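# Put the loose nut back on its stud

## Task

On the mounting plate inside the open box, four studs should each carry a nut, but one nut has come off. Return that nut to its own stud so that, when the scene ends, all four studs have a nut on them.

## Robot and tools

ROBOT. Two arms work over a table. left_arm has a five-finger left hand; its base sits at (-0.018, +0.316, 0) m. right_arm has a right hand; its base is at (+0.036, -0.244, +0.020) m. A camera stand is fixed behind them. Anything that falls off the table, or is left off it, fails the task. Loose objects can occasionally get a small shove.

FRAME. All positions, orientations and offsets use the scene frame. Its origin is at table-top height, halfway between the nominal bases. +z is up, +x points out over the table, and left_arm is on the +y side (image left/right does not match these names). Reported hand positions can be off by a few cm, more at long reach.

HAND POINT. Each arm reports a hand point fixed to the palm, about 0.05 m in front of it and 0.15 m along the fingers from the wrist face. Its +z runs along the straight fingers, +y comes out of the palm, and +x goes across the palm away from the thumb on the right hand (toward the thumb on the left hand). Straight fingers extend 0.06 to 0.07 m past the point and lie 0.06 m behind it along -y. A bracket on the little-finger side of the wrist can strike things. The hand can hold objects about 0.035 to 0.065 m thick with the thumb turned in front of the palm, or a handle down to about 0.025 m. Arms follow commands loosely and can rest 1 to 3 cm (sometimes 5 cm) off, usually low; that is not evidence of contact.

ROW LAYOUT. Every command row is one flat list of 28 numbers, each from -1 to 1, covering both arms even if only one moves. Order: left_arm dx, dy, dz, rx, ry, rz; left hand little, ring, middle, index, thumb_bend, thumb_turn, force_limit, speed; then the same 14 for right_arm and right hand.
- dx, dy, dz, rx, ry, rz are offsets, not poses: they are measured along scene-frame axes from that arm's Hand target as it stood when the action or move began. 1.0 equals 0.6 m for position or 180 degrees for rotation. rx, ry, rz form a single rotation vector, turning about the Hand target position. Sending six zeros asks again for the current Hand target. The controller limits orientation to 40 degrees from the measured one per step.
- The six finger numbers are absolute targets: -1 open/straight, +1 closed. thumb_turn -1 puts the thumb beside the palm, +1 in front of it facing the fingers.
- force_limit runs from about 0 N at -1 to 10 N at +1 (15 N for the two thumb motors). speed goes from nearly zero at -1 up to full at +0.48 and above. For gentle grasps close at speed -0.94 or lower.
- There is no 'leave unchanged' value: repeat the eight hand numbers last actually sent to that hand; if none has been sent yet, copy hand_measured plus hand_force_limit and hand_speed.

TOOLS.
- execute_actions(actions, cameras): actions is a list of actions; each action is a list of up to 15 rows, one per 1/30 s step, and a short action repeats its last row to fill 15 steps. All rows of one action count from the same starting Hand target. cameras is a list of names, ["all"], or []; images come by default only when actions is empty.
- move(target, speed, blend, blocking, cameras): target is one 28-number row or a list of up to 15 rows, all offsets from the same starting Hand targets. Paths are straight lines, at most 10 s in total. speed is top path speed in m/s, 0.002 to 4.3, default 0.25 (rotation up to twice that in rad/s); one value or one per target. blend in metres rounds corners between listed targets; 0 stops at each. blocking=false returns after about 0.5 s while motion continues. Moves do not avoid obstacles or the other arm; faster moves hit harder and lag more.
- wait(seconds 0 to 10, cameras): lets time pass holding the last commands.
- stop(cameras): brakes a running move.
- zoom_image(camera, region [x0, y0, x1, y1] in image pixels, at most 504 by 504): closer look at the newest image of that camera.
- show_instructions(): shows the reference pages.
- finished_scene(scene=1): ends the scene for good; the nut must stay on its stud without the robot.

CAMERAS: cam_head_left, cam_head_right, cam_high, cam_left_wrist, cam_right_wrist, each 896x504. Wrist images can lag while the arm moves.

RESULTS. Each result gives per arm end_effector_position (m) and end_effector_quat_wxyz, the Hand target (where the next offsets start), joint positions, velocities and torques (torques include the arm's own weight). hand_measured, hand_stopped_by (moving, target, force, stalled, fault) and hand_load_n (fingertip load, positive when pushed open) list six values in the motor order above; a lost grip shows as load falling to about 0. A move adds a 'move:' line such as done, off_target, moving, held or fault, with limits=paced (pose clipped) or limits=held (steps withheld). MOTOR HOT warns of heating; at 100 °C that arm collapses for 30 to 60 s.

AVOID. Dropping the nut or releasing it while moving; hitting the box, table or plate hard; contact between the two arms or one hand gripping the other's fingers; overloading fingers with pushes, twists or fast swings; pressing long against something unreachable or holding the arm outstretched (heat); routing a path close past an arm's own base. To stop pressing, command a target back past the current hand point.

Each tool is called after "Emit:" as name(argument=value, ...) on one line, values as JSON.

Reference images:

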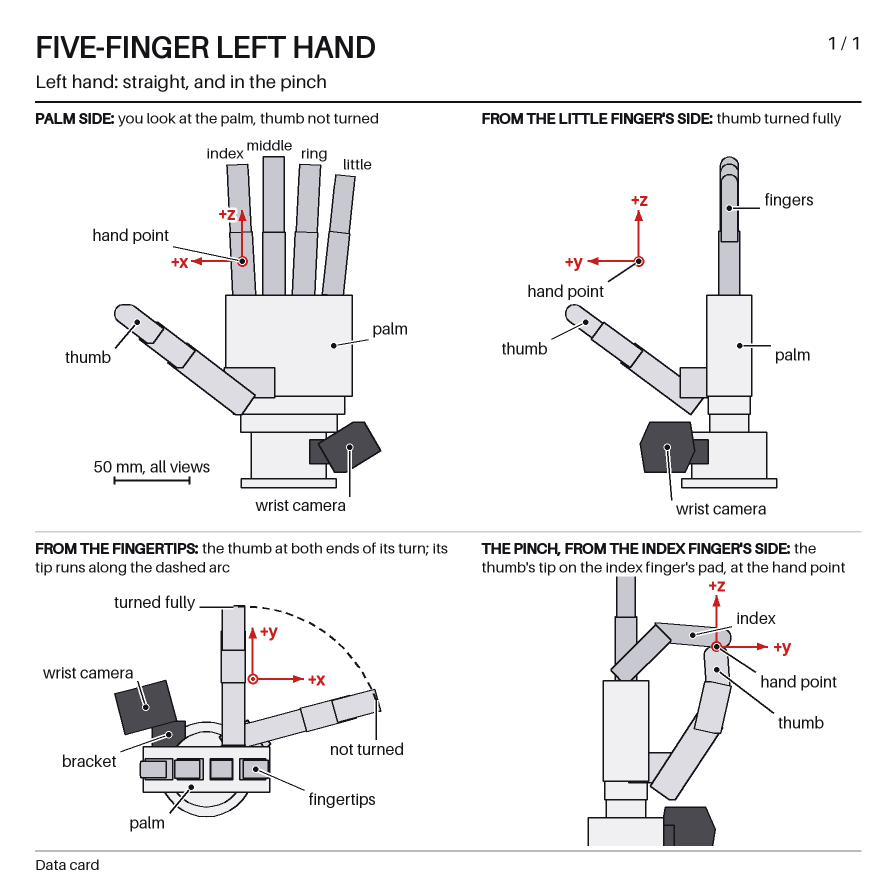

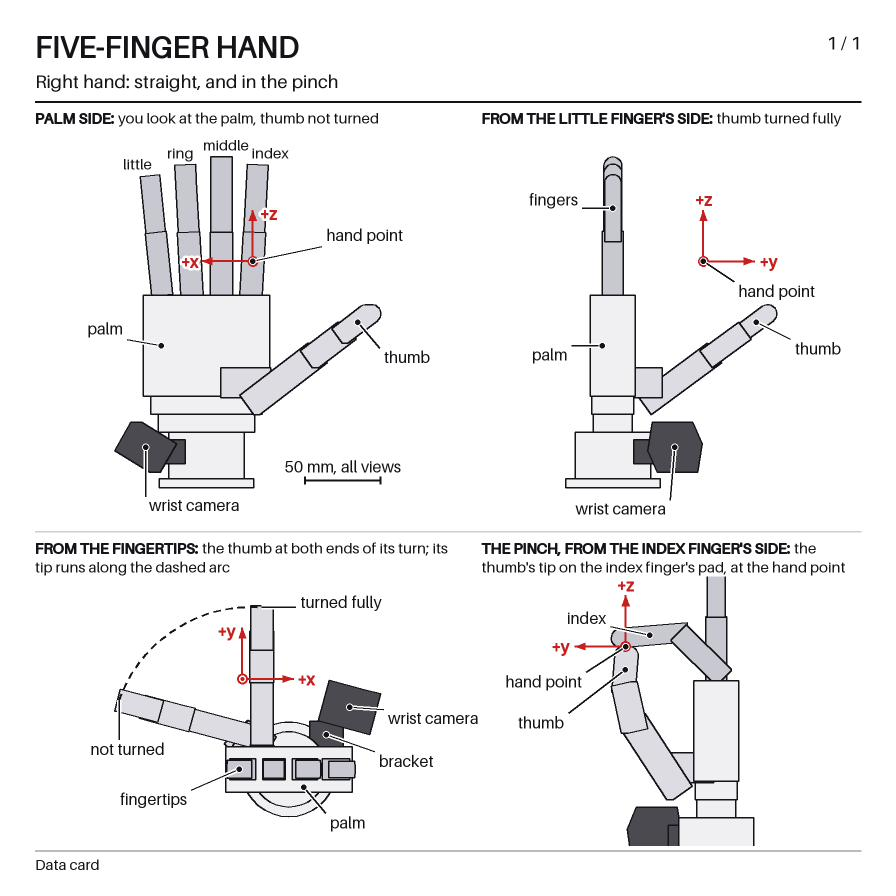

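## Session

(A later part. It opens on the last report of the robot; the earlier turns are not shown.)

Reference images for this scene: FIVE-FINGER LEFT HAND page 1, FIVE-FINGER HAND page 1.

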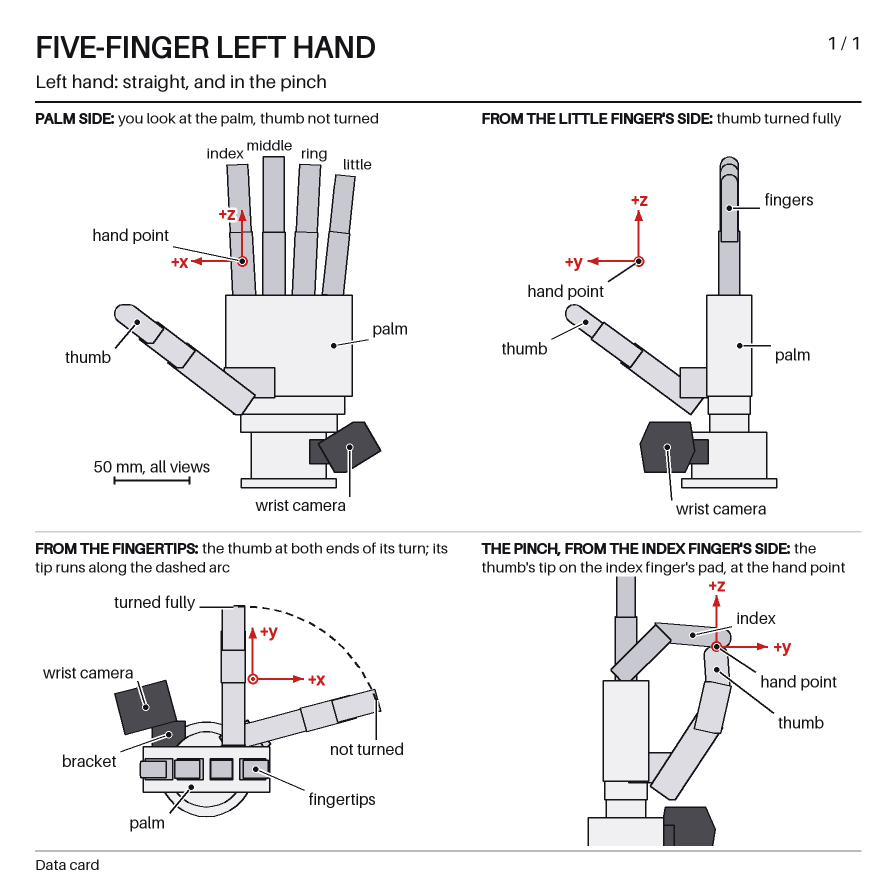

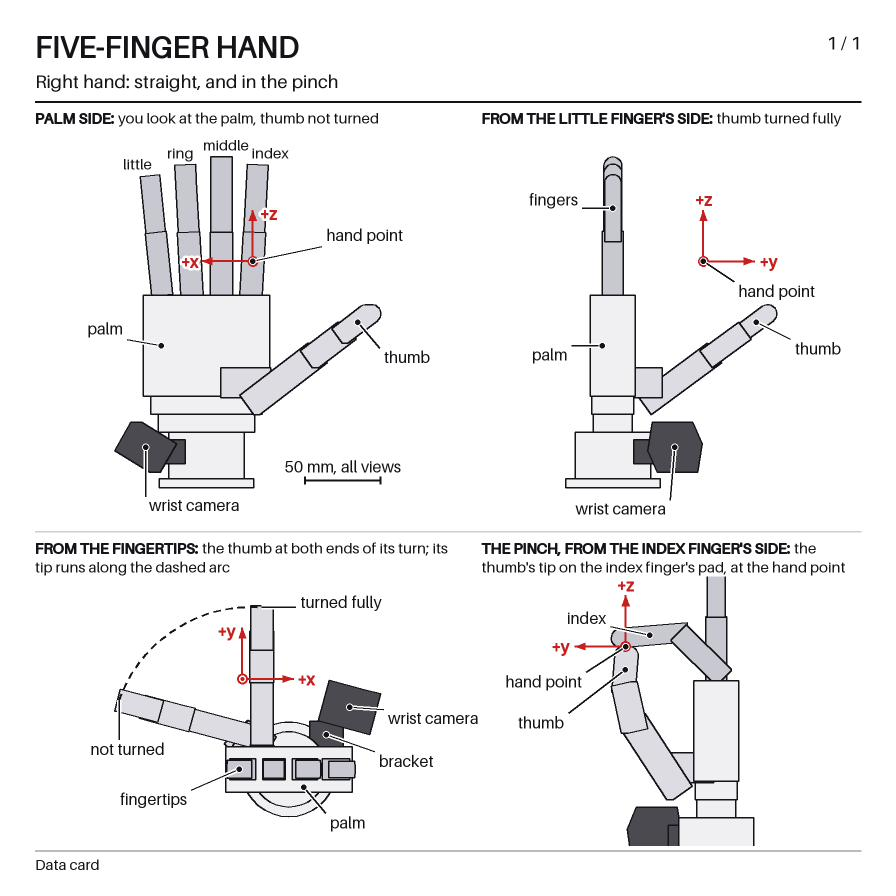

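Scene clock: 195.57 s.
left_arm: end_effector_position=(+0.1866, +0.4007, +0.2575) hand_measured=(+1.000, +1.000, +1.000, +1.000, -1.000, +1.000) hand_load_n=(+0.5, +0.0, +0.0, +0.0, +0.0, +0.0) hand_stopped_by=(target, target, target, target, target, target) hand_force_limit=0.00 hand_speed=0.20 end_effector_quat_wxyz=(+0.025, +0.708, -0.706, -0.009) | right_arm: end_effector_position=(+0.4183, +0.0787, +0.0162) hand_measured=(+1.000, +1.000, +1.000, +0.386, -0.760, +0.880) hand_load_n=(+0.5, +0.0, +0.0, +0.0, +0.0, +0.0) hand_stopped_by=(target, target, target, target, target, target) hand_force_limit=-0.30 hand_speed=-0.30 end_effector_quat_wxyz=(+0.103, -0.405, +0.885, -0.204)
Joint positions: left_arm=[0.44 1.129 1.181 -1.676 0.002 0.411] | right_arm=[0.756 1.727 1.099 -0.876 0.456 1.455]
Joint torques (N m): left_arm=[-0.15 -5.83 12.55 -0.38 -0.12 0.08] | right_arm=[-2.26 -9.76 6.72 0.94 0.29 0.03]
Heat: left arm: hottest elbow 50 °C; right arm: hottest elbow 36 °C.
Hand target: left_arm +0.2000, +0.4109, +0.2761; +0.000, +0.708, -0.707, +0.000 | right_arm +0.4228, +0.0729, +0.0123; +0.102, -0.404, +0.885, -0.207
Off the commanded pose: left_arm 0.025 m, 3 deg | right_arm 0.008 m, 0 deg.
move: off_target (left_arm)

Emit:
move(target=[0,0,0,0,0,0,1,1,1,1,-1,1,0,0.2,0.0055,0.0055,-0.0117,0,0,0,1,1,1,0.386,-0.76,0.88,-0.3,-0.3], speed=0.05, cameras=["cam_right_wrist"])

Emit:
zoom_image(camera="cam_right_wrist", region=[440, 250, 640, 410])

Scene clock: 197.00 s.
left_arm: end_effector_position=(+0.1866, +0.4007, +0.2575) hand_measured=(+1.000, +1.000, +1.000, +1.000, -1.000, +1.000) hand_load_n=(+0.0, +0.0, +0.0, +0.5, +0.0, +0.0) hand_stopped_by=(target, target, target, target, target, target) hand_force_limit=0.00 hand_speed=0.20 end_effector_quat_wxyz=(+0.025, +0.708, -0.706, -0.009) | right_arm: end_effector_position=(+0.4197, +0.0800, +0.0118) hand_measured=(+1.000, +1.000, +1.000, +0.386, -0.760, +0.880) hand_load_n=(+0.0, +0.0, +0.0, +0.0, +0.0, +0.0) hand_stopped_by=(target, target, target, target, target, target) hand_force_limit=-0.30 hand_speed=-0.30 end_effector_quat_wxyz=(+0.104, -0.405, +0.885, -0.203)
Joint positions: left_arm=[0.44 1.129 1.181 -1.676 0.002 0.411] | right_arm=[0.756 1.737 1.099 -0.864 0.456 1.455]
Joint torques (N m): left_arm=[0.56 -5.25 12.49 -0.42 -0.11 0.1] | right_arm=[-2.2 -9.11 7.3 0.92 0.29 0.03]
Heat: left arm: hottest elbow 50 °C; right arm: hottest elbow 36 °C.
Hand target: left_arm +0.2000, +0.4109, +0.2761; +0.000, +0.708, -0.707, +0.000 | right_arm +0.4262, +0.0762, +0.0054; +0.102, -0.404, +0.885, -0.207
Off the commanded pose: left_arm 0.025 m, 3 deg | right_arm 0.010 m, 0 deg.
move: off_target (left_arm)
camera_calibration:
cam_right_wrist: T_world_to_cam=[[-0.804732, 0.361088, -0.471191, 0.319517], [0.244732, 0.924942, 0.290842, -0.165898], [0.540844, 0.118734, -0.8327, -0.115671], [0, 0, 0, 1]] pos_world=[0.360287, 0.0518061, 0.102484]
Images, in order (width x height): cam_right_wrist 896x504.

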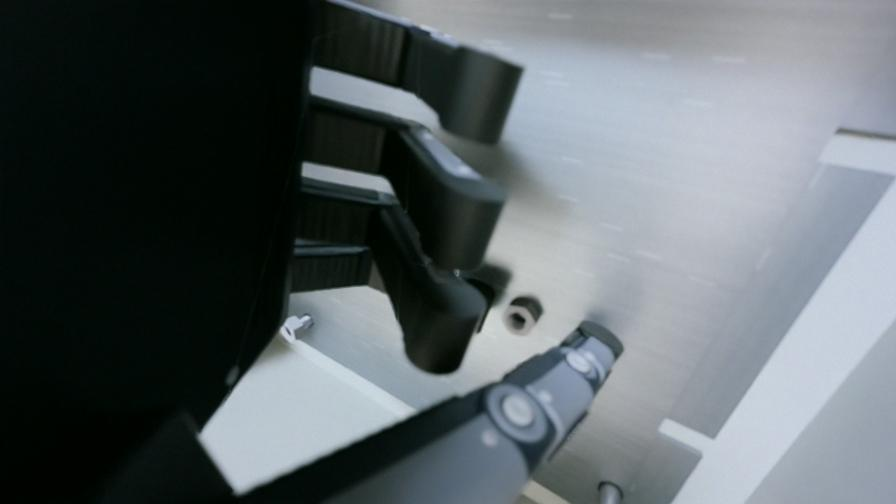

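Scaled by 2.520 from the camera's 896x504 image, which has a finer 1280x720 frame.

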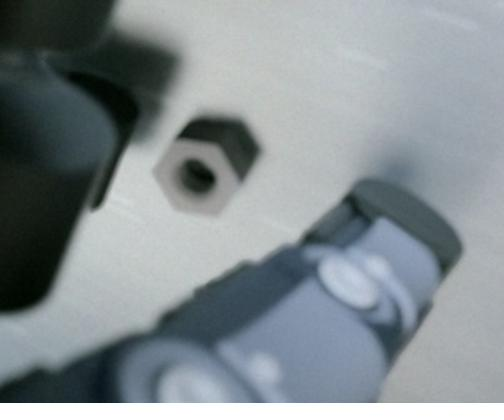

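Emit:
move(target=[0,0,0,0,0,0,1,1,1,1,-1,1,0,0.2,-0.0005,-0.001,-0.0083,0,0,0,1,1,1,0.386,-0.7,0.88,-0.3,-0.3], speed=0.03)

Scene clock: 198.50 s.
left_arm: end_effector_position=(+0.1866, +0.4007, +0.2575) hand_measured=(+1.000, +1.000, +1.000, +1.000, -1.000, +1.000) hand_load_n=(+0.0, +0.5, +0.0, +0.0, +0.0, +0.0) hand_stopped_by=(target, target, target, target, target, target) hand_force_limit=0.00 hand_speed=0.20 end_effector_quat_wxyz=(+0.025, +0.708, -0.706, -0.009) | right_arm: end_effector_position=(+0.4219, +0.0821, +0.0097) hand_measured=(+1.000, +1.000, +1.000, +0.386, -0.700, +0.880) hand_load_n=(+0.0, +0.0, +0.0, +0.0, +0.0, +0.0) hand_stopped_by=(target, target, target, target, target, target) hand_force_limit=-0.30 hand_speed=-0.30 end_effector_quat_wxyz=(+0.107, -0.404, +0.886, -0.202)
Joint positions: left_arm=[0.44 1.129 1.181 -1.676 0.002 0.411] | right_arm=[0.756 1.743 1.099 -0.85 0.456 1.455]
Joint torques (N m): left_arm=[0.44 -5.77 12.68 -0.34 -0.15 0.06] | right_arm=[-2.26 -9.05 6.75 0.96 0.29 0.03]
Heat: left arm: hottest elbow 50 °C; right arm: hottest elbow 36 °C.
Hand target: left_arm +0.2000, +0.4109, +0.2761; +0.000, +0.708, -0.707, +0.000 | right_arm +0.4259, +0.0756, +0.0004; +0.102, -0.404, +0.885, -0.207
Off the commanded pose: left_arm 0.025 m, 3 deg | right_arm 0.012 m, 1 deg.
move: off_target (left_arm, right_arm)

Emit:
move(target=[0,0,0,0,0,0,1,1,1,1,-1,1,0,0.2,-0.004,-0.004,-0.0058,0,0,0,1,1,1,0.386,-0.7,0.88,-0.3,-0.3], speed=0.03)

Scene clock: 199.70 s.
left_arm: end_effector_position=(+0.1866, +0.4007, +0.2575) hand_measured=(+1.000, +1.000, +1.000, +1.000, -1.000, +1.000) hand_load_n=(+0.0, +0.0, +0.0, +0.0, +0.0, +0.0) hand_stopped_by=(target, target, target, target, target, target) hand_force_limit=0.00 hand_speed=0.20 end_effector_quat_wxyz=(+0.025, +0.708, -0.706, -0.009) | right_arm: end_effector_position=(+0.4215, +0.0816, +0.0078) hand_measured=(+1.000, +1.000, +1.000, +0.386, -0.700, +0.880) hand_load_n=(+0.0, +0.5, +0.0, -2.5, +0.0, +0.0) hand_stopped_by=(target, target, target, target, target, target) hand_force_limit=-0.30 hand_speed=-0.30 end_effector_quat_wxyz=(+0.109, -0.406, +0.885, -0.202)
Joint positions: left_arm=[0.44 1.129 1.181 -1.676 0.002 0.411] | right_arm=[0.756 1.743 1.093 -0.839 0.456 1.451]
Joint torques (N m): left_arm=[0.73 -5.77 12.57 -0.44 -0.09 0.04] | right_arm=[-2.26 -9.17 6.16 1.01 0.28 0.03]
Heat: left arm: hottest elbow 50 °C; right arm: hottest elbow 36 °C.
Hand target: left_arm +0.2000, +0.4109, +0.2761; +0.000, +0.708, -0.707, +0.000 | right_arm +0.4235, +0.0732, -0.0030; +0.102, -0.404, +0.885, -0.207
Off the commanded pose: left_arm 0.025 m, 3 deg | right_arm 0.014 m, 1 deg.
move: off_target (left_arm, right_arm)

Emit:
move(target=[0,0,0,0,0,0,1,1,1,1,-1,1,0,0.2,0.0013,0.0013,0.01,0.0025,-0.0026,0,1,1,1,0.386,-0.62,0.88,-0.3,-0.3], speed=0.03, cameras=["cam_right_wrist"])

Emit:
zoom_image(camera="cam_right_wrist", region=[440, 250, 640, 410])

Scene clock: 200.87 s.
left_arm: end_effector_position=(+0.1866, +0.4007, +0.2575) hand_measured=(+1.000, +1.000, +1.000, +1.000, -1.000, +1.000) hand_load_n=(+0.0, +0.0, +0.0, +0.0, +0.0, +0.0) hand_stopped_by=(target, target, target, target, target, target) hand_force_limit=0.00 hand_speed=0.20 end_effector_quat_wxyz=(+0.025, +0.708, -0.706, -0.009) | right_arm: end_effector_position=(+0.4215, +0.0816, +0.0078) hand_measured=(+1.000, +1.000, +1.000, +0.386, -0.620, +0.880) hand_load_n=(+0.0, +0.0, +0.0, -2.5, +0.0, +0.0) hand_stopped_by=(target, target, target, target, target, target) hand_force_limit=-0.30 hand_speed=-0.30 end_effector_quat_wxyz=(+0.109, -0.406, +0.885, -0.202)
Joint positions: left_arm=[0.44 1.129 1.181 -1.676 0.002 0.411] | right_arm=[0.756 1.743 1.093 -0.839 0.456 1.451]
Joint torques (N m): left_arm=[0.85 -6.42 12.72 -0.49 -0.1 0.09] | right_arm=[-2.26 -9.99 6.08 0.98 0.28 0.02]
Heat: left arm: hottest elbow 50 °C; right arm: hottest elbow 36 °C.
Hand target: left_arm +0.2000, +0.4109, +0.2761; +0.000, +0.708, -0.707, +0.000 | right_arm +0.4243, +0.0740, +0.0030; +0.108, -0.403, +0.885, -0.205
Off the commanded pose: left_arm 0.025 m, 3 deg | right_arm 0.009 m, 1 deg.
move: off_target (left_arm)
camera_calibration:
cam_right_wrist: T_world_to_cam=[[-0.802469, 0.361283, -0.474887, 0.317611], [0.238941, 0.923833, 0.299066, -0.16419], [0.546763, 0.126521, -0.827673, -0.123282], [0, 0, 0, 1]] pos_world=[0.361511, 0.0525337, 0.0978954]
Images, in order (width x height): cam_right_wrist 896x504.

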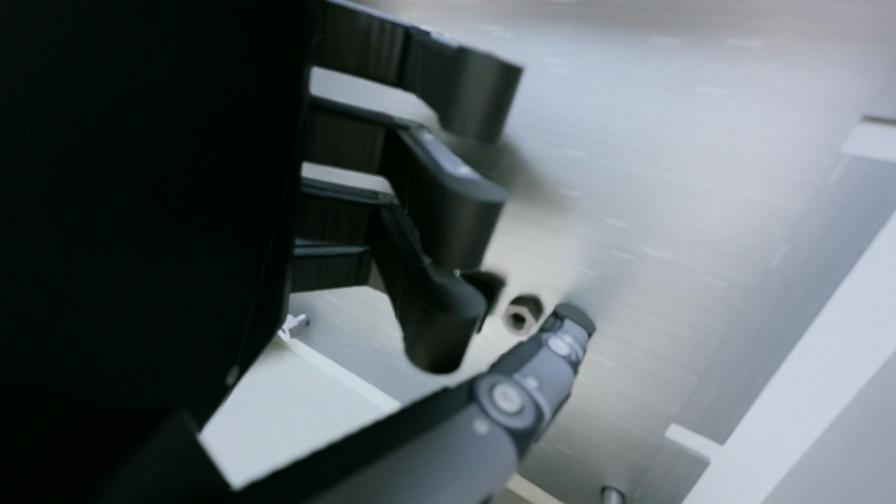

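Scaled by 2.520 from the camera's 896x504 image, which has a finer 1280x720 frame.

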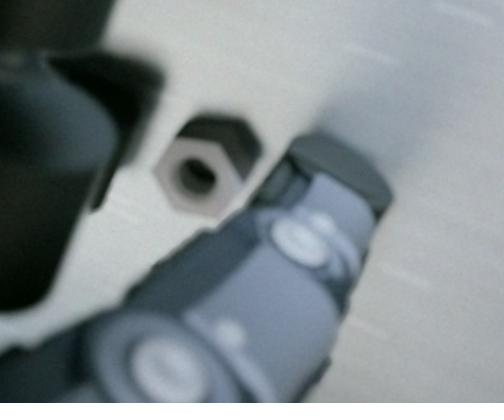

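Emit:
move(target=[0,0,0,0,0,0,1,1,1,1,-1,1,0,0.2,-0.0197,0.0135,0.0108,0.0025,-0.0026,0.0085,1,1,1,0.386,-0.7,0.88,-0.3,-0.3], speed=0.03)

Scene clock: 202.47 s.
left_arm: end_effector_position=(+0.1866, +0.4007, +0.2575) hand_measured=(+1.000, +1.000, +1.000, +1.000, -1.000, +1.000) hand_load_n=(+0.5, +0.0, +0.0, +0.0, +0.0, +0.0) hand_stopped_by=(target, target, target, target, target, target) hand_force_limit=0.00 hand_speed=0.20 end_effector_quat_wxyz=(+0.025, +0.708, -0.706, -0.009) | right_arm: end_effector_position=(+0.4187, +0.0804, +0.0079) hand_measured=(+1.000, +1.000, +1.000, +0.386, -0.700, +0.880) hand_load_n=(+0.0, +0.0, +0.0, -1.5, +0.0, +0.0) hand_stopped_by=(target, target, target, target, target, target) hand_force_limit=-0.30 hand_speed=-0.30 end_effector_quat_wxyz=(+0.112, -0.404, +0.885, -0.201)
Joint positions: left_arm=[0.44 1.129 1.181 -1.676 0.002 0.411] | right_arm=[0.758 1.733 1.079 -0.83 0.456 1.455]
Joint torques (N m): left_arm=[0.15 -5.71 12.62 -0.53 -0.06 0.05] | right_arm=[-0.03 -10.93 5.93 0.72 0.28 0.04]
Heat: left arm: hottest elbow 50 °C; right arm: hottest elbow 36 °C.
Hand target: left_arm +0.2000, +0.4109, +0.2761; +0.000, +0.708, -0.707, +0.000 | right_arm +0.4124, +0.0821, +0.0094; +0.116, -0.413, +0.880, -0.202
Off the commanded pose: left_arm 0.025 m, 3 deg | right_arm 0.007 m, 1 deg.
move: off_target (left_arm)

Emit:
wait(seconds=0, cameras=["cam_right_wrist"])

Emit:
zoom_image(camera="cam_right_wrist", region=[440, 250, 640, 410])

Scene clock: 202.60 s.
left_arm: end_effector_position=(+0.1866, +0.4007, +0.2575) hand_measured=(+1.000, +1.000, +1.000, +1.000, -1.000, +1.000) hand_load_n=(+0.0, +0.0, +0.5, +0.0, +0.0, +0.0) hand_stopped_by=(target, target, target, target, target, target) hand_force_limit=0.00 hand_speed=0.20 end_effector_quat_wxyz=(+0.025, +0.708, -0.706, -0.009) | right_arm: end_effector_position=(+0.4187, +0.0804, +0.0079) hand_measured=(+1.000, +1.000, +1.000, +0.386, -0.700, +0.880) hand_load_n=(+0.0, +0.0, +0.0, -1.0, +0.0, +0.0) hand_stopped_by=(target, target, target, target, target, target) hand_force_limit=-0.30 hand_speed=-0.30 end_effector_quat_wxyz=(+0.112, -0.404, +0.885, -0.201)
Joint positions: left_arm=[0.44 1.129 1.181 -1.676 0.002 0.411] | right_arm=[0.758 1.733 1.079 -0.83 0.456 1.455]
Joint torques (N m): left_arm=[0.5 -4.78 12.83 -0.49 -0.11 0.08] | right_arm=[-0.09 -11.05 5.93 0.72 0.28 0.04]
Heat: left arm: hottest elbow 50 °C; right arm: hottest elbow 36 °C.
Hand target: left_arm +0.2000, +0.4109, +0.2761; +0.000, +0.708, -0.707, +0.000 | right_arm +0.4124, +0.0821, +0.0094; +0.116, -0.413, +0.880, -0.202
Off the commanded pose: left_arm 0.025 m, 3 deg | right_arm 0.007 m, 1 deg.
camera_calibration:
cam_right_wrist: T_world_to_cam=[[-0.799618, 0.365126, -0.476754, 0.314369], [0.239346, 0.921911, 0.30462, -0.162523], [0.55075, 0.12947, -0.824568, -0.123559], [0, 0, 0, 1]] pos_world=[0.358324, 0.0510448, 0.0975019]
Images, in order (width x height): cam_right_wrist 896x504.

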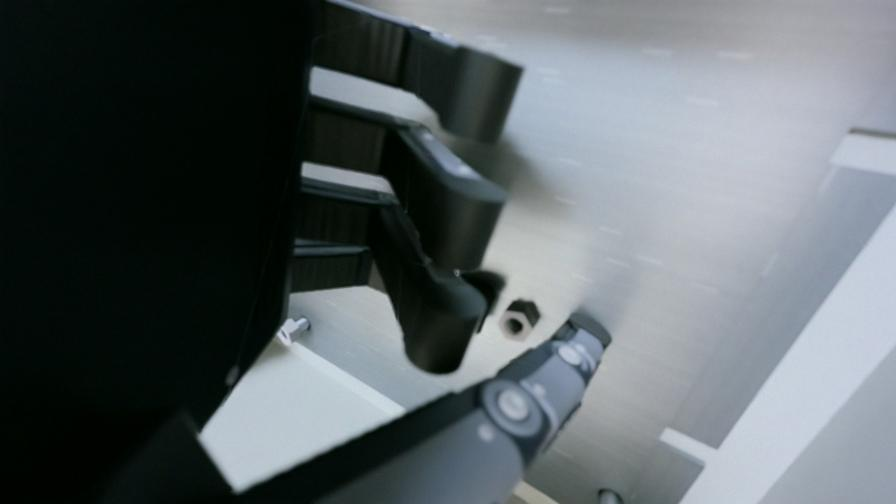

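Scaled by 2.520 from the camera's 896x504 image, which has a finer 1280x720 frame.

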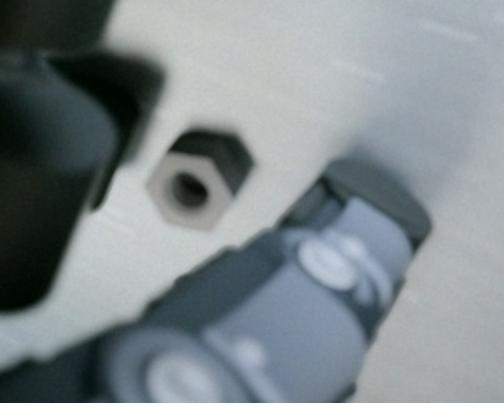

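Emit:
move(target=[0,0,0,0,0,0,1,1,1,1,-1,1,0,0.2,0,0,0,0,0,0,1,1,1,0.386,-0.54,0.88,-0.5,-0.75], speed=0.03, cameras=["cam_right_wrist"])

Emit:
zoom_image(camera="cam_right_wrist", region=[440, 250, 640, 410])

Scene clock: 203.83 s.
left_arm: end_effector_position=(+0.1866, +0.4007, +0.2575) hand_measured=(+1.000, +1.000, +1.000, +1.000, -1.000, +1.000) hand_load_n=(+0.0, +0.0, +0.5, +0.0, +0.0, +0.0) hand_stopped_by=(target, target, target, target, target, target) hand_force_limit=0.00 hand_speed=0.20 end_effector_quat_wxyz=(+0.025, +0.708, -0.706, -0.009) | right_arm: end_effector_position=(+0.4187, +0.0804, +0.0079) hand_measured=(+1.000, +1.000, +1.000, +0.386, -0.540, +0.880) hand_load_n=(+0.0, +0.0, +0.0, -1.0, +0.0, +0.0) hand_stopped_by=(target, target, target, target, target, target) hand_force_limit=-0.50 hand_speed=-0.75 end_effector_quat_wxyz=(+0.112, -0.404, +0.885, -0.201)
Joint positions: left_arm=[0.44 1.129 1.181 -1.676 0.002 0.411] | right_arm=[0.758 1.733 1.079 -0.83 0.456 1.455]
Joint torques (N m): left_arm=[0.67 -5.77 12.62 -0.36 -0.15 0.1] | right_arm=[-0.09 -10.99 5.91 0.72 0.28 0.04]
Heat: left arm: hottest elbow 50 °C; right arm: hottest elbow 36 °C.
Hand target: left_arm +0.2000, +0.4109, +0.2761; +0.000, +0.708, -0.707, +0.000 | right_arm +0.4124, +0.0821, +0.0094; +0.116, -0.413, +0.880, -0.202
Off the commanded pose: left_arm 0.025 m, 3 deg | right_arm 0.007 m, 1 deg.
move: off_target (left_arm)
camera_calibration:
cam_right_wrist: T_world_to_cam=[[-0.799618, 0.365126, -0.476754, 0.314369], [0.239346, 0.921911, 0.30462, -0.162523], [0.55075, 0.12947, -0.824568, -0.123559], [0, 0, 0, 1]] pos_world=[0.358324, 0.0510448, 0.0975019]
Images, in order (width x height): cam_right_wrist 896x504.

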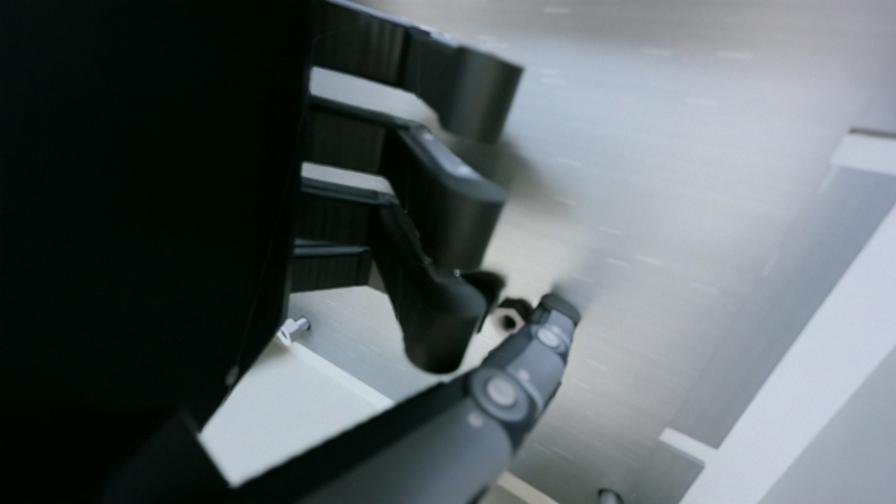

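Scaled by 2.520 from the camera's 896x504 image, which has a finer 1280x720 frame.

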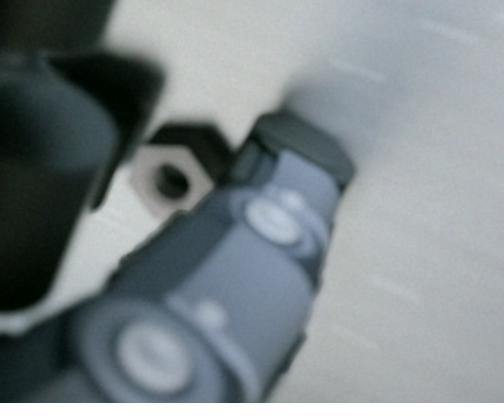

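Emit:
move(target=[0,0,0,0,0,0,1,1,1,1,-1,1,0,0.2,0,0,0,0,0,0,1,1,1,0.386,-0.46,0.88,-0.4,-0.8], speed=0.03, cameras=["cam_right_wrist"])

Emit:
zoom_image(camera="cam_right_wrist", region=[440, 250, 640, 410])

Scene clock: 204.80 s.
left_arm: end_effector_position=(+0.1866, +0.4007, +0.2575) hand_measured=(+1.000, +1.000, +1.000, +1.000, -1.000, +1.000) hand_load_n=(+0.0, +0.0, +0.0, +0.0, +0.0, +0.0) hand_stopped_by=(target, target, target, target, target, target) hand_force_limit=0.00 hand_speed=0.20 end_effector_quat_wxyz=(+0.025, +0.708, -0.706, -0.009) | right_arm: end_effector_position=(+0.4188, +0.0805, +0.0081) hand_measured=(+1.000, +1.000, +1.000, +0.386, -0.488, +0.880) hand_load_n=(+0.0, +0.0, -0.5, +0.5, +4.5, +0.5) hand_stopped_by=(target, target, target, target, force, target) hand_force_limit=-0.40 hand_speed=-0.80 end_effector_quat_wxyz=(+0.112, -0.404, +0.885, -0.201)
Joint positions: left_arm=[0.44 1.129 1.181 -1.676 0.002 0.411] | right_arm=[0.758 1.733 1.079 -0.83 0.456 1.455]
Joint torques (N m): left_arm=[0.97 -5.83 12.4 -0.64 -0.12 0.07] | right_arm=[-0.09 -10.93 5.93 0.72 0.28 0.04]
Heat: left arm: hottest elbow 50 °C; right arm: hottest elbow 36 °C.
Hand target: left_arm +0.2000, +0.4109, +0.2761; +0.000, +0.708, -0.707, +0.000 | right_arm +0.4124, +0.0820, +0.0093; +0.115, -0.413, +0.880, -0.202
Off the commanded pose: left_arm 0.025 m, 3 deg | right_arm 0.007 m, 1 deg.
move: off_target (left_arm)
camera_calibration:
cam_right_wrist: T_world_to_cam=[[-0.799502, 0.365208, -0.476885, 0.314396], [0.239235, 0.92185, 0.304891, -0.162661], [0.550965, 0.129673, -0.824392, -0.123512], [0, 0, 0, 1]] pos_world=[0.358325, 0.0511455, 0.0977023]
Images, in order (width x height): cam_right_wrist 896x504.

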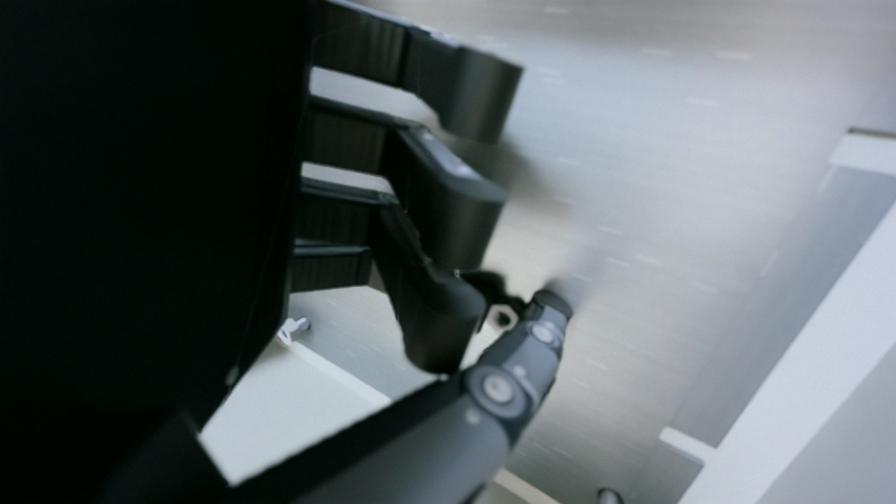

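Scaled by 2.520 from the camera's 896x504 image, which has a finer 1280x720 frame.

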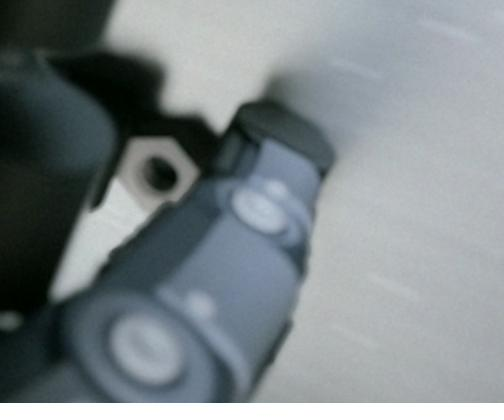

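Emit:
execute_actions(actions=[[[0,0,0,0,0,0,1,1,1,1,-1,1,0,0.2,0,0,0,0,0,0,1,1,1,0.386,-0.45,0.88,0.1,-0.8],[0,0,0,0,0,0,1,1,1,1,-1,1,0,0.2,0,0,0,0,0,0,1,1,1,0.386,-0.444,0.88,0.1,-0.8]],[[0,0,0,0,0,0,1,1,1,1,-1,1,0,0.2,0.0002,0.0002,0.0013,0.0003,-0.0003,0,1,1,1,0.386,-0.45,0.88,0.1,-0.8],[0,0,0,0,0,0,1,1,1,1,-1,1,0,0.2,0.0004,0.0004,0.0027,0.0007,-0.0007,0,1,1,1,0.386,-0.444,0.88,0.1,-0.8],[0,0,0,0,0,0,1,1,1,1,-1,1,0,0.2,0.0005,0.0005,0.004,0.001,-0.001,0,1,1,1,0.386,-0.45,0.88,0.1,-0.8],[0,0,0,0,0,0,1,1,1,1,-1,1,0,0.2,0.0007,0.0007,0.0053,0.0013,-0.0014,0,1,1,1,0.386,-0.444,0.88,0.1,-0.8],[0,0,0,0,0,0,1,1,1,1,-1,1,0,0.2,0.0009,0.0009,0.0067,0.0017,-0.0017,0,1,1,1,0.386,-0.45,0.88,0.1,-0.8]]], cameras=["cam_right_wrist"])

Emit:
zoom_image(camera="cam_right_wrist", region=[440, 250, 640, 410])

Scene clock: 206.53 s.
left_arm: end_effector_position=(+0.1866, +0.4007, +0.2575) hand_measured=(+1.000, +1.000, +1.000, +1.000, -1.000, +1.000) hand_load_n=(+0.0, +0.0, +0.0, +0.0, +0.0, +0.0) hand_stopped_by=(target, target, target, target, target, target) hand_force_limit=0.00 hand_speed=0.20 end_effector_quat_wxyz=(+0.025, +0.708, -0.706, -0.009) | right_arm: end_effector_position=(+0.4184, +0.0801, +0.0103) hand_measured=(+1.000, +1.000, +1.000, +0.386, -0.454, +0.880) hand_load_n=(+0.0, +0.0, -1.0, -0.5, +4.5, +2.0) hand_stopped_by=(target, target, target, target, target, target) hand_force_limit=0.10 hand_speed=-0.80 end_effector_quat_wxyz=(+0.114, -0.404, +0.886, -0.200)
Joint positions: left_arm=[0.44 1.129 1.181 -1.676 0.002 0.411] | right_arm=[0.758 1.726 1.076 -0.83 0.456 1.455]
Joint torques (N m): left_arm=[0.26 -6.53 12.49 -0.36 -0.11 0.11] | right_arm=[-0.09 -11.05 6.16 0.69 0.28 0.04]
Heat: left arm: hottest elbow 50 °C; right arm: hottest elbow 36 °C.
Hand target: left_arm +0.2000, +0.4109, +0.2761; +0.000, +0.708, -0.707, +0.000 | right_arm +0.4130, +0.0826, +0.0133; +0.119, -0.413, +0.881, -0.201
Off the commanded pose: left_arm 0.025 m, 3 deg | right_arm 0.007 m, 1 deg.
Step readings (end_effector_position of left_arm | right_arm):
0: (+0.1866, +0.4007, +0.2575) | (+0.4188, +0.0805, +0.0081)
1: (+0.1866, +0.4007, +0.2575) | (+0.4188, +0.0805, +0.0081)
2: (+0.1866, +0.4007, +0.2575) | (+0.4188, +0.0805, +0.0081)
4: (+0.1866, +0.4007, +0.2575) | (+0.4188, +0.0805, +0.0081)
8: (+0.1866, +0.4007, +0.2575) | (+0.4189, +0.0806, +0.0088)
15: (+0.1866, +0.4007, +0.2575) | (+0.4189, +0.0806, +0.0088)
16: (+0.1866, +0.4007, +0.2575) | (+0.4189, +0.0806, +0.0088)
17: (+0.1866, +0.4007, +0.2575) | (+0.4189, +0.0806, +0.0088)
19: (+0.1866, +0.4007, +0.2575) | (+0.4190, +0.0807, +0.0092)
23: (+0.1866, +0.4007, +0.2575) | (+0.4187, +0.0804, +0.0103)
30: (+0.1866, +0.4007, +0.2575) | (+0.4184, +0.0801, +0.0103)
camera_calibration:
cam_right_wrist: T_world_to_cam=[[-0.798186, 0.366496, -0.4781, 0.314589], [0.238418, 0.92103, 0.307994, -0.162413], [0.553223, 0.131848, -0.822533, -0.122574], [0, 0, 0, 1]] pos_world=[0.357633, 0.0504534, 0.0996064]
Images, in order (width x height): cam_right_wrist 896x504.

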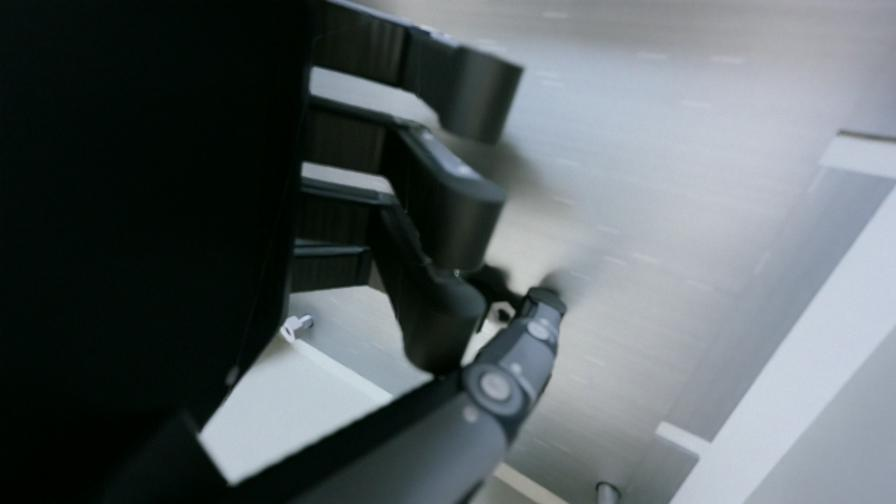

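Scaled by 2.520 from the camera's 896x504 image, which has a finer 1280x720 frame.

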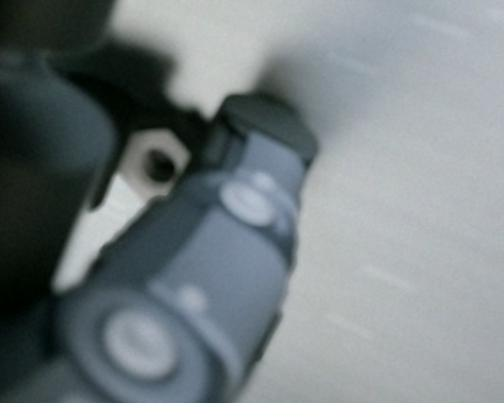

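Emit:
move(target=[0,0,0,0,0,0,1,1,1,1,-1,1,0,0.2,0.0057,0.0055,0.0417,0.0105,-0.0108,0,1,1,1,0.386,-0.9,0.88,0.0,0.0], speed=0.1)

Emit:
move(target=[0,0,0,0,0,0,1,1,1,1,-1,1,0,0.2,0,0,0,0,0,0,1,1,0.42,1,-0.9,0.5,0.0,0.0], speed=0.1)

Emit:
move(target=[0,0,0,0,0,0,1,1,1,1,-1,1,0,0.2,0,0,0,0,0,0,1,1,0.42,1,-0.3,0.5,0.0,0.0], speed=0.1, cameras=["cam_right_wrist"])

Scene clock: 212.27 s.
left_arm: end_effector_position=(+0.1866, +0.4007, +0.2575) hand_measured=(+1.000, +1.000, +1.000, +1.000, -1.000, +1.000) hand_load_n=(+0.0, +0.0, +0.0, +0.0, +0.0, +0.5) hand_stopped_by=(target, target, target, target, target, target) hand_force_limit=0.00 hand_speed=0.20 end_effector_quat_wxyz=(+0.025, +0.708, -0.706, -0.009) | right_arm: end_effector_position=(+0.4198, +0.0814, +0.0315) hand_measured=(+1.000, +1.000, +1.000, +0.386, -0.900, +0.880) hand_load_n=(+0.0, +0.0, +0.0, +0.0, +0.0, +0.0) hand_stopped_by=(target, target, target, target, target, target) hand_force_limit=0.00 hand_speed=0.00 end_effector_quat_wxyz=(+0.133, -0.399, +0.886, -0.193)
Joint positions: left_arm=[0.44 1.129 1.181 -1.676 0.002 0.411] | right_arm=[0.758 1.675 1.067 -0.83 0.456 1.455]
Joint torques (N m): left_arm=[0.15 -5.71 12.41 -0.35 -0.06 0.1] | right_arm=[-0.09 -10.81 7.1 0.58 0.28 0.04]
Heat: left arm: hottest elbow 51 °C; right arm: hottest elbow 36 °C.
Hand target: left_arm +0.2000, +0.4109, +0.2761; +0.000, +0.708, -0.707, +0.000 | right_arm +0.4164, +0.0859, +0.0385; +0.141, -0.407, +0.882, -0.193
Off the commanded pose: left_arm 0.025 m, 3 deg | right_arm 0.009 m, 1 deg.
move: off_target (left_arm)

Scene clock: 213.10 s.
left_arm: end_effector_position=(+0.1866, +0.4007, +0.2575) hand_measured=(+1.000, +1.000, +1.000, +1.000, -1.000, +1.000) hand_load_n=(+0.0, +0.0, +0.5, +0.0, +0.0, +0.0) hand_stopped_by=(target, target, target, target, target, target) hand_force_limit=0.00 hand_speed=0.20 end_effector_quat_wxyz=(+0.025, +0.708, -0.706, -0.009) | right_arm: end_effector_position=(+0.4197, +0.0814, +0.0315) hand_measured=(+1.000, +1.000, +0.420, +1.000, -0.900, +0.500) hand_load_n=(+0.0, +0.0, +0.0, +0.0, +0.0, +0.0) hand_stopped_by=(target, target, target, target, target, target) hand_force_limit=0.00 hand_speed=0.00 end_effector_quat_wxyz=(+0.133, -0.400, +0.886, -0.193)
Joint positions: left_arm=[0.44 1.129 1.181 -1.676 0.002 0.411] | right_arm=[0.758 1.675 1.067 -0.83 0.456 1.454]
Joint torques (N m): left_arm=[0.38 -5.89 12.48 -0.62 -0.14 0.14] | right_arm=[-0.09 -10.87 7.12 0.57 0.28 0.04]
Heat: left arm: hottest elbow 51 °C; right arm: hottest elbow 36 °C.
Hand target: left_arm +0.2000, +0.4109, +0.2761; +0.000, +0.708, -0.707, +0.000 | right_arm +0.4164, +0.0859, +0.0385; +0.141, -0.407, +0.882, -0.193
Off the commanded pose: left_arm 0.025 m, 3 deg | right_arm 0.009 m, 1 deg.
move: off_target (left_arm)

Scene clock: 214.10 s.
left_arm: end_effector_position=(+0.1866, +0.4007, +0.2575) hand_measured=(+1.000, +1.000, +1.000, +1.000, -1.000, +1.000) hand_load_n=(+0.5, +0.0, +0.5, +0.0, +0.0, +0.0) hand_stopped_by=(target, target, target, target, target, target) hand_force_limit=0.00 hand_speed=0.20 end_effector_quat_wxyz=(+0.025, +0.708, -0.706, -0.009) | right_arm: end_effector_position=(+0.4197, +0.0814, +0.0315) hand_measured=(+1.000, +1.000, +0.420, +1.000, -0.302, +0.500) hand_load_n=(+0.0, +0.0, +0.0, -1.0, +2.0, +0.5) hand_stopped_by=(target, target, target, target, target, target) hand_force_limit=0.00 hand_speed=0.00 end_effector_quat_wxyz=(+0.133, -0.400, +0.886, -0.193)
Joint positions: left_arm=[0.44 1.129 1.181 -1.676 0.002 0.411] | right_arm=[0.758 1.675 1.067 -0.83 0.456 1.454]
Joint torques (N m): left_arm=[1.44 -5.89 12.52 -0.39 -0.08 0.09] | right_arm=[-0.03 -10.87 7.12 0.57 0.28 0.04]
Heat: left arm: hottest elbow 51 °C; right arm: hottest elbow 36 °C.
Hand target: left_arm +0.2000, +0.4109, +0.2761; +0.000, +0.708, -0.707, +0.000 | right_arm +0.4164, +0.0859, +0.0385; +0.141, -0.407, +0.882, -0.193
Off the commanded pose: left_arm 0.025 m, 3 deg | right_arm 0.009 m, 1 deg.
move: off_target (left_arm)
camera_calibration:
cam_right_wrist: T_world_to_cam=[[-0.784141, 0.379151, -0.491291, 0.318865], [0.227406, 0.912148, 0.340987, -0.166256], [0.577416, 0.155659, -0.801475, -0.118771], [0, 0, 0, 1]] pos_world=[0.356423, 0.0492402, 0.118154]
Images, in order (width x height): cam_right_wrist 896x504.

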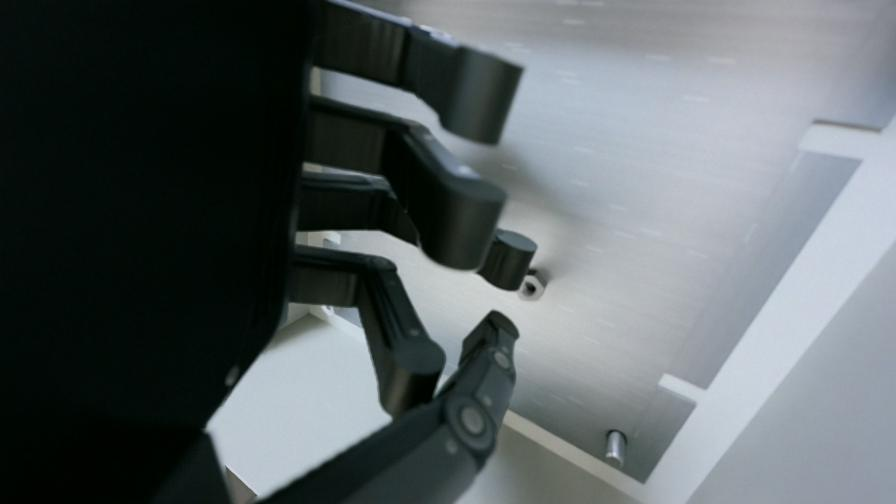

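Emit:
zoom_image(camera="cam_right_wrist", region=[400, 200, 600, 420])

Scaled by 2.291 from the camera's 896x504 image, which has a finer 1280x720 frame.

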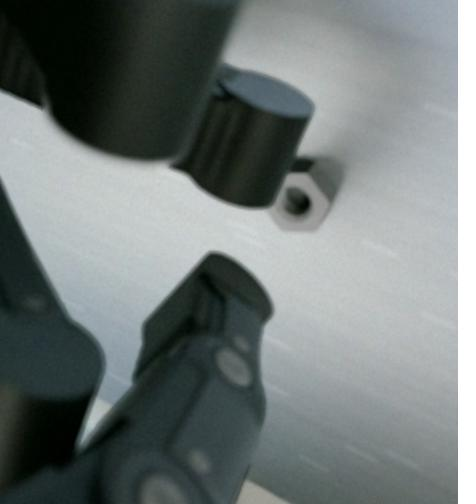

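Emit:
move(target=[0,0,0,0,0,0,1,1,1,1,-1,1,0,0.2,-0.0035,0.01,-0.0408,-0.0103,0.0107,0.0035,1,1,0.41,1,-0.35,0.45,0.0,0.0], speed=0.08, cameras=["cam_right_wrist"])

Emit:
zoom_image(camera="cam_right_wrist", region=[420, 220, 580, 380])

Scene clock: 217.43 s.
left_arm: end_effector_position=(+0.1866, +0.4007, +0.2575) hand_measured=(+1.000, +1.000, +1.000, +1.000, -1.000, +1.000) hand_load_n=(+0.0, +0.0, +0.0, +0.0, +0.0, +0.0) hand_stopped_by=(target, target, target, target, target, target) hand_force_limit=0.00 hand_speed=0.20 end_effector_quat_wxyz=(+0.025, +0.708, -0.706, -0.009) | right_arm: end_effector_position=(+0.4126, +0.0822, +0.0131) hand_measured=(+1.000, +1.000, +0.410, +1.000, -0.350, +0.450) hand_load_n=(+0.0, +0.0, +0.0, +0.0, -0.5, -0.5) hand_stopped_by=(target, target, target, target, target, target) hand_force_limit=0.00 hand_speed=0.00 end_effector_quat_wxyz=(+0.116, -0.408, +0.883, -0.199)
Joint positions: left_arm=[0.44 1.129 1.181 -1.676 0.002 0.411] | right_arm=[0.769 1.713 1.067 -0.83 0.456 1.455]
Joint torques (N m): left_arm=[1.03 -5.83 12.57 -0.47 -0.11 0.07] | right_arm=[-0.03 -9.05 8.77 0.46 0.26 0.04]
Heat: left arm: hottest elbow 51 °C; right arm: hottest elbow 36 °C.
Hand target: left_arm +0.2000, +0.4109, +0.2761; +0.000, +0.708, -0.707, +0.000 | right_arm +0.4143, +0.0919, +0.0139; +0.120, -0.417, +0.878, -0.200
Off the commanded pose: left_arm 0.025 m, 3 deg | right_arm 0.010 m, 1 deg.
move: off_target (left_arm)
camera_calibration:
cam_right_wrist: T_world_to_cam=[[-0.800979, 0.358792, -0.479272, 0.312424], [0.227418, 0.922866, 0.310805, -0.159523], [0.553818, 0.139954, -0.820792, -0.118308], [0, 0, 0, 1]] pos_world=[0.352045, 0.051681, 0.10221]
Images, in order (width x height): cam_right_wrist 896x504.

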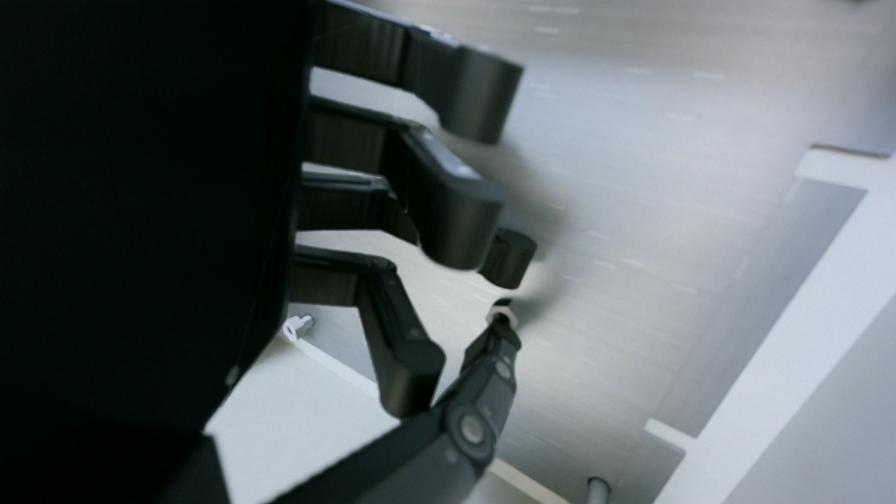

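Scaled by 3.150 from the camera's 896x504 image, which has a finer 1280x720 frame.

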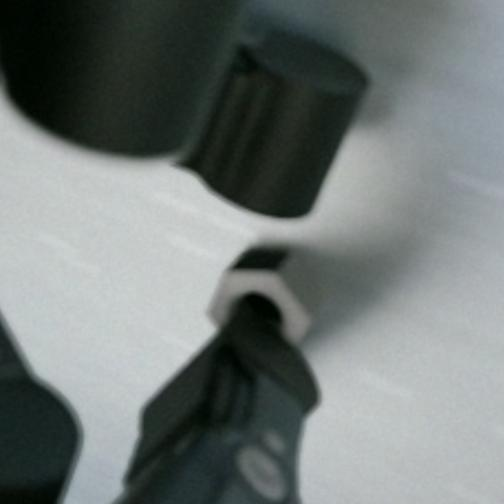

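Emit:
move(target=[0,0,0,0,0,0,1,1,1,1,-1,1,0,0.2,0.0215,0.0208,0.0333,0,0,0,1,1,0.41,1,-0.35,0.45,0.0,0.0], speed=0.08)

Scene clock: 219.03 s.
left_arm: end_effector_position=(+0.1866, +0.4007, +0.2575) hand_measured=(+1.000, +1.000, +1.000, +1.000, -1.000, +1.000) hand_load_n=(+0.0, +0.5, +0.0, +0.0, +0.0, +0.0) hand_stopped_by=(target, target, target, target, target, target) hand_force_limit=0.00 hand_speed=0.20 end_effector_quat_wxyz=(+0.025, +0.708, -0.706, -0.009) | right_arm: end_effector_position=(+0.4171, +0.0865, +0.0261) hand_measured=(+1.000, +1.000, +0.410, +1.000, -0.350, +0.450) hand_load_n=(+0.0, +0.0, +0.0, +0.0, +0.0, +0.0) hand_stopped_by=(target, target, target, target, target, target) hand_force_limit=0.00 hand_speed=0.00 end_effector_quat_wxyz=(+0.108, -0.410, +0.883, -0.202)
Joint positions: left_arm=[0.44 1.129 1.181 -1.676 0.002 0.411] | right_arm=[0.769 1.716 1.115 -0.894 0.456 1.455]
Joint torques (N m): left_arm=[-0.03 -6.24 12.42 -0.53 -0.12 0.05] | right_arm=[-0.09 -8.94 10.97 0.36 0.26 0.03]
Heat: left arm: hottest elbow 51 °C; right arm: hottest elbow 36 °C.
Hand target: left_arm +0.2000, +0.4109, +0.2761; +0.000, +0.708, -0.707, +0.000 | right_arm +0.4273, +0.1044, +0.0341; +0.120, -0.417, +0.878, -0.199
Off the commanded pose: left_arm 0.025 m, 3 deg | right_arm 0.022 m, 2 deg.
move: off_target (left_arm, right_arm)

Emit:
move(target=[0,0,0,0,0,0,1,1,1,1,-1,1,0,0.2,0.0072,0.007,-0.02,-0.005,0.005,0,1,1,0.41,1,-0.35,0.45,0.0,0.0], speed=0.06, cameras=["cam_right_wrist"])

Emit:
zoom_image(camera="cam_right_wrist", region=[420, 220, 580, 380])

Scene clock: 220.73 s.
left_arm: end_effector_position=(+0.1866, +0.4007, +0.2575) hand_measured=(+1.000, +1.000, +1.000, +1.000, -1.000, +1.000) hand_load_n=(+0.0, +0.0, +0.0, +0.0, +0.0, -0.5) hand_stopped_by=(target, target, target, target, target, target) hand_force_limit=0.00 hand_speed=0.20 end_effector_quat_wxyz=(+0.025, +0.708, -0.706, -0.009) | right_arm: end_effector_position=(+0.4208, +0.0902, +0.0138) hand_measured=(+1.000, +1.000, +0.410, +1.000, -0.350, +0.450) hand_load_n=(+0.0, +0.0, +0.0, +0.0, +0.0, +0.0) hand_stopped_by=(target, target, target, target, target, target) hand_force_limit=0.00 hand_speed=0.00 end_effector_quat_wxyz=(+0.097, -0.413, +0.882, -0.206)
Joint positions: left_arm=[0.44 1.129 1.181 -1.676 0.002 0.411] | right_arm=[0.769 1.76 1.141 -0.9 0.456 1.455]
Joint torques (N m): left_arm=[0.38 -5.77 12.6 -0.49 -0.08 0.11] | right_arm=[-0.09 -9.41 10.93 0.32 0.26 0.03]
Heat: left arm: hottest elbow 51 °C; right arm: hottest elbow 36 °C.
Hand target: left_arm +0.2000, +0.4109, +0.2761; +0.000, +0.708, -0.707, +0.000 | right_arm +0.4315, +0.1085, +0.0218; +0.110, -0.420, +0.878, -0.203
Off the commanded pose: left_arm 0.025 m, 3 deg | right_arm 0.023 m, 2 deg.
move: off_target (left_arm, right_arm)
camera_calibration:
cam_right_wrist: T_world_to_cam=[[-0.815459, 0.344695, -0.464987, 0.323553], [0.236402, 0.931624, 0.276028, -0.173067], [0.528338, 0.115165, -0.841187, -0.110146], [0, 0, 0, 1]] pos_world=[0.362952, 0.0623911, 0.105566]
Images, in order (width x height): cam_right_wrist 896x504.

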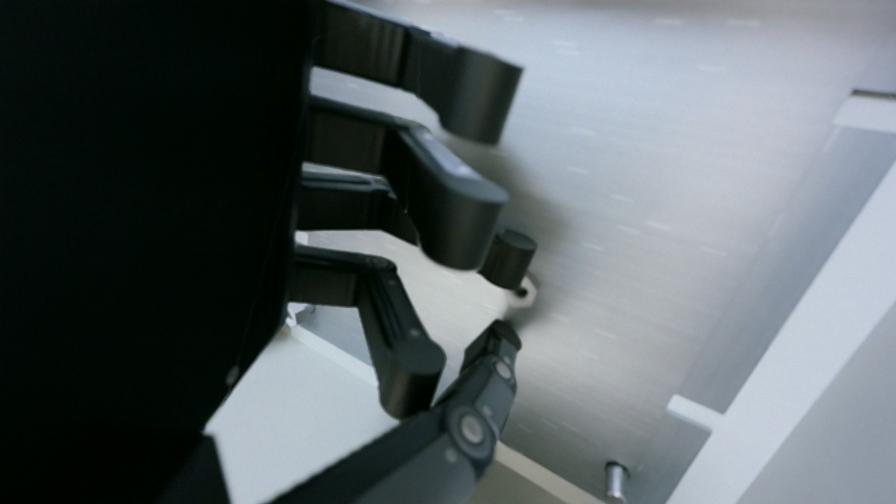

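Scaled by 3.150 from the camera's 896x504 image, which has a finer 1280x720 frame.

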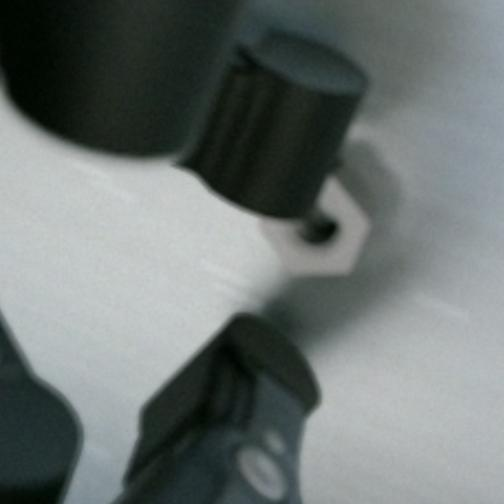

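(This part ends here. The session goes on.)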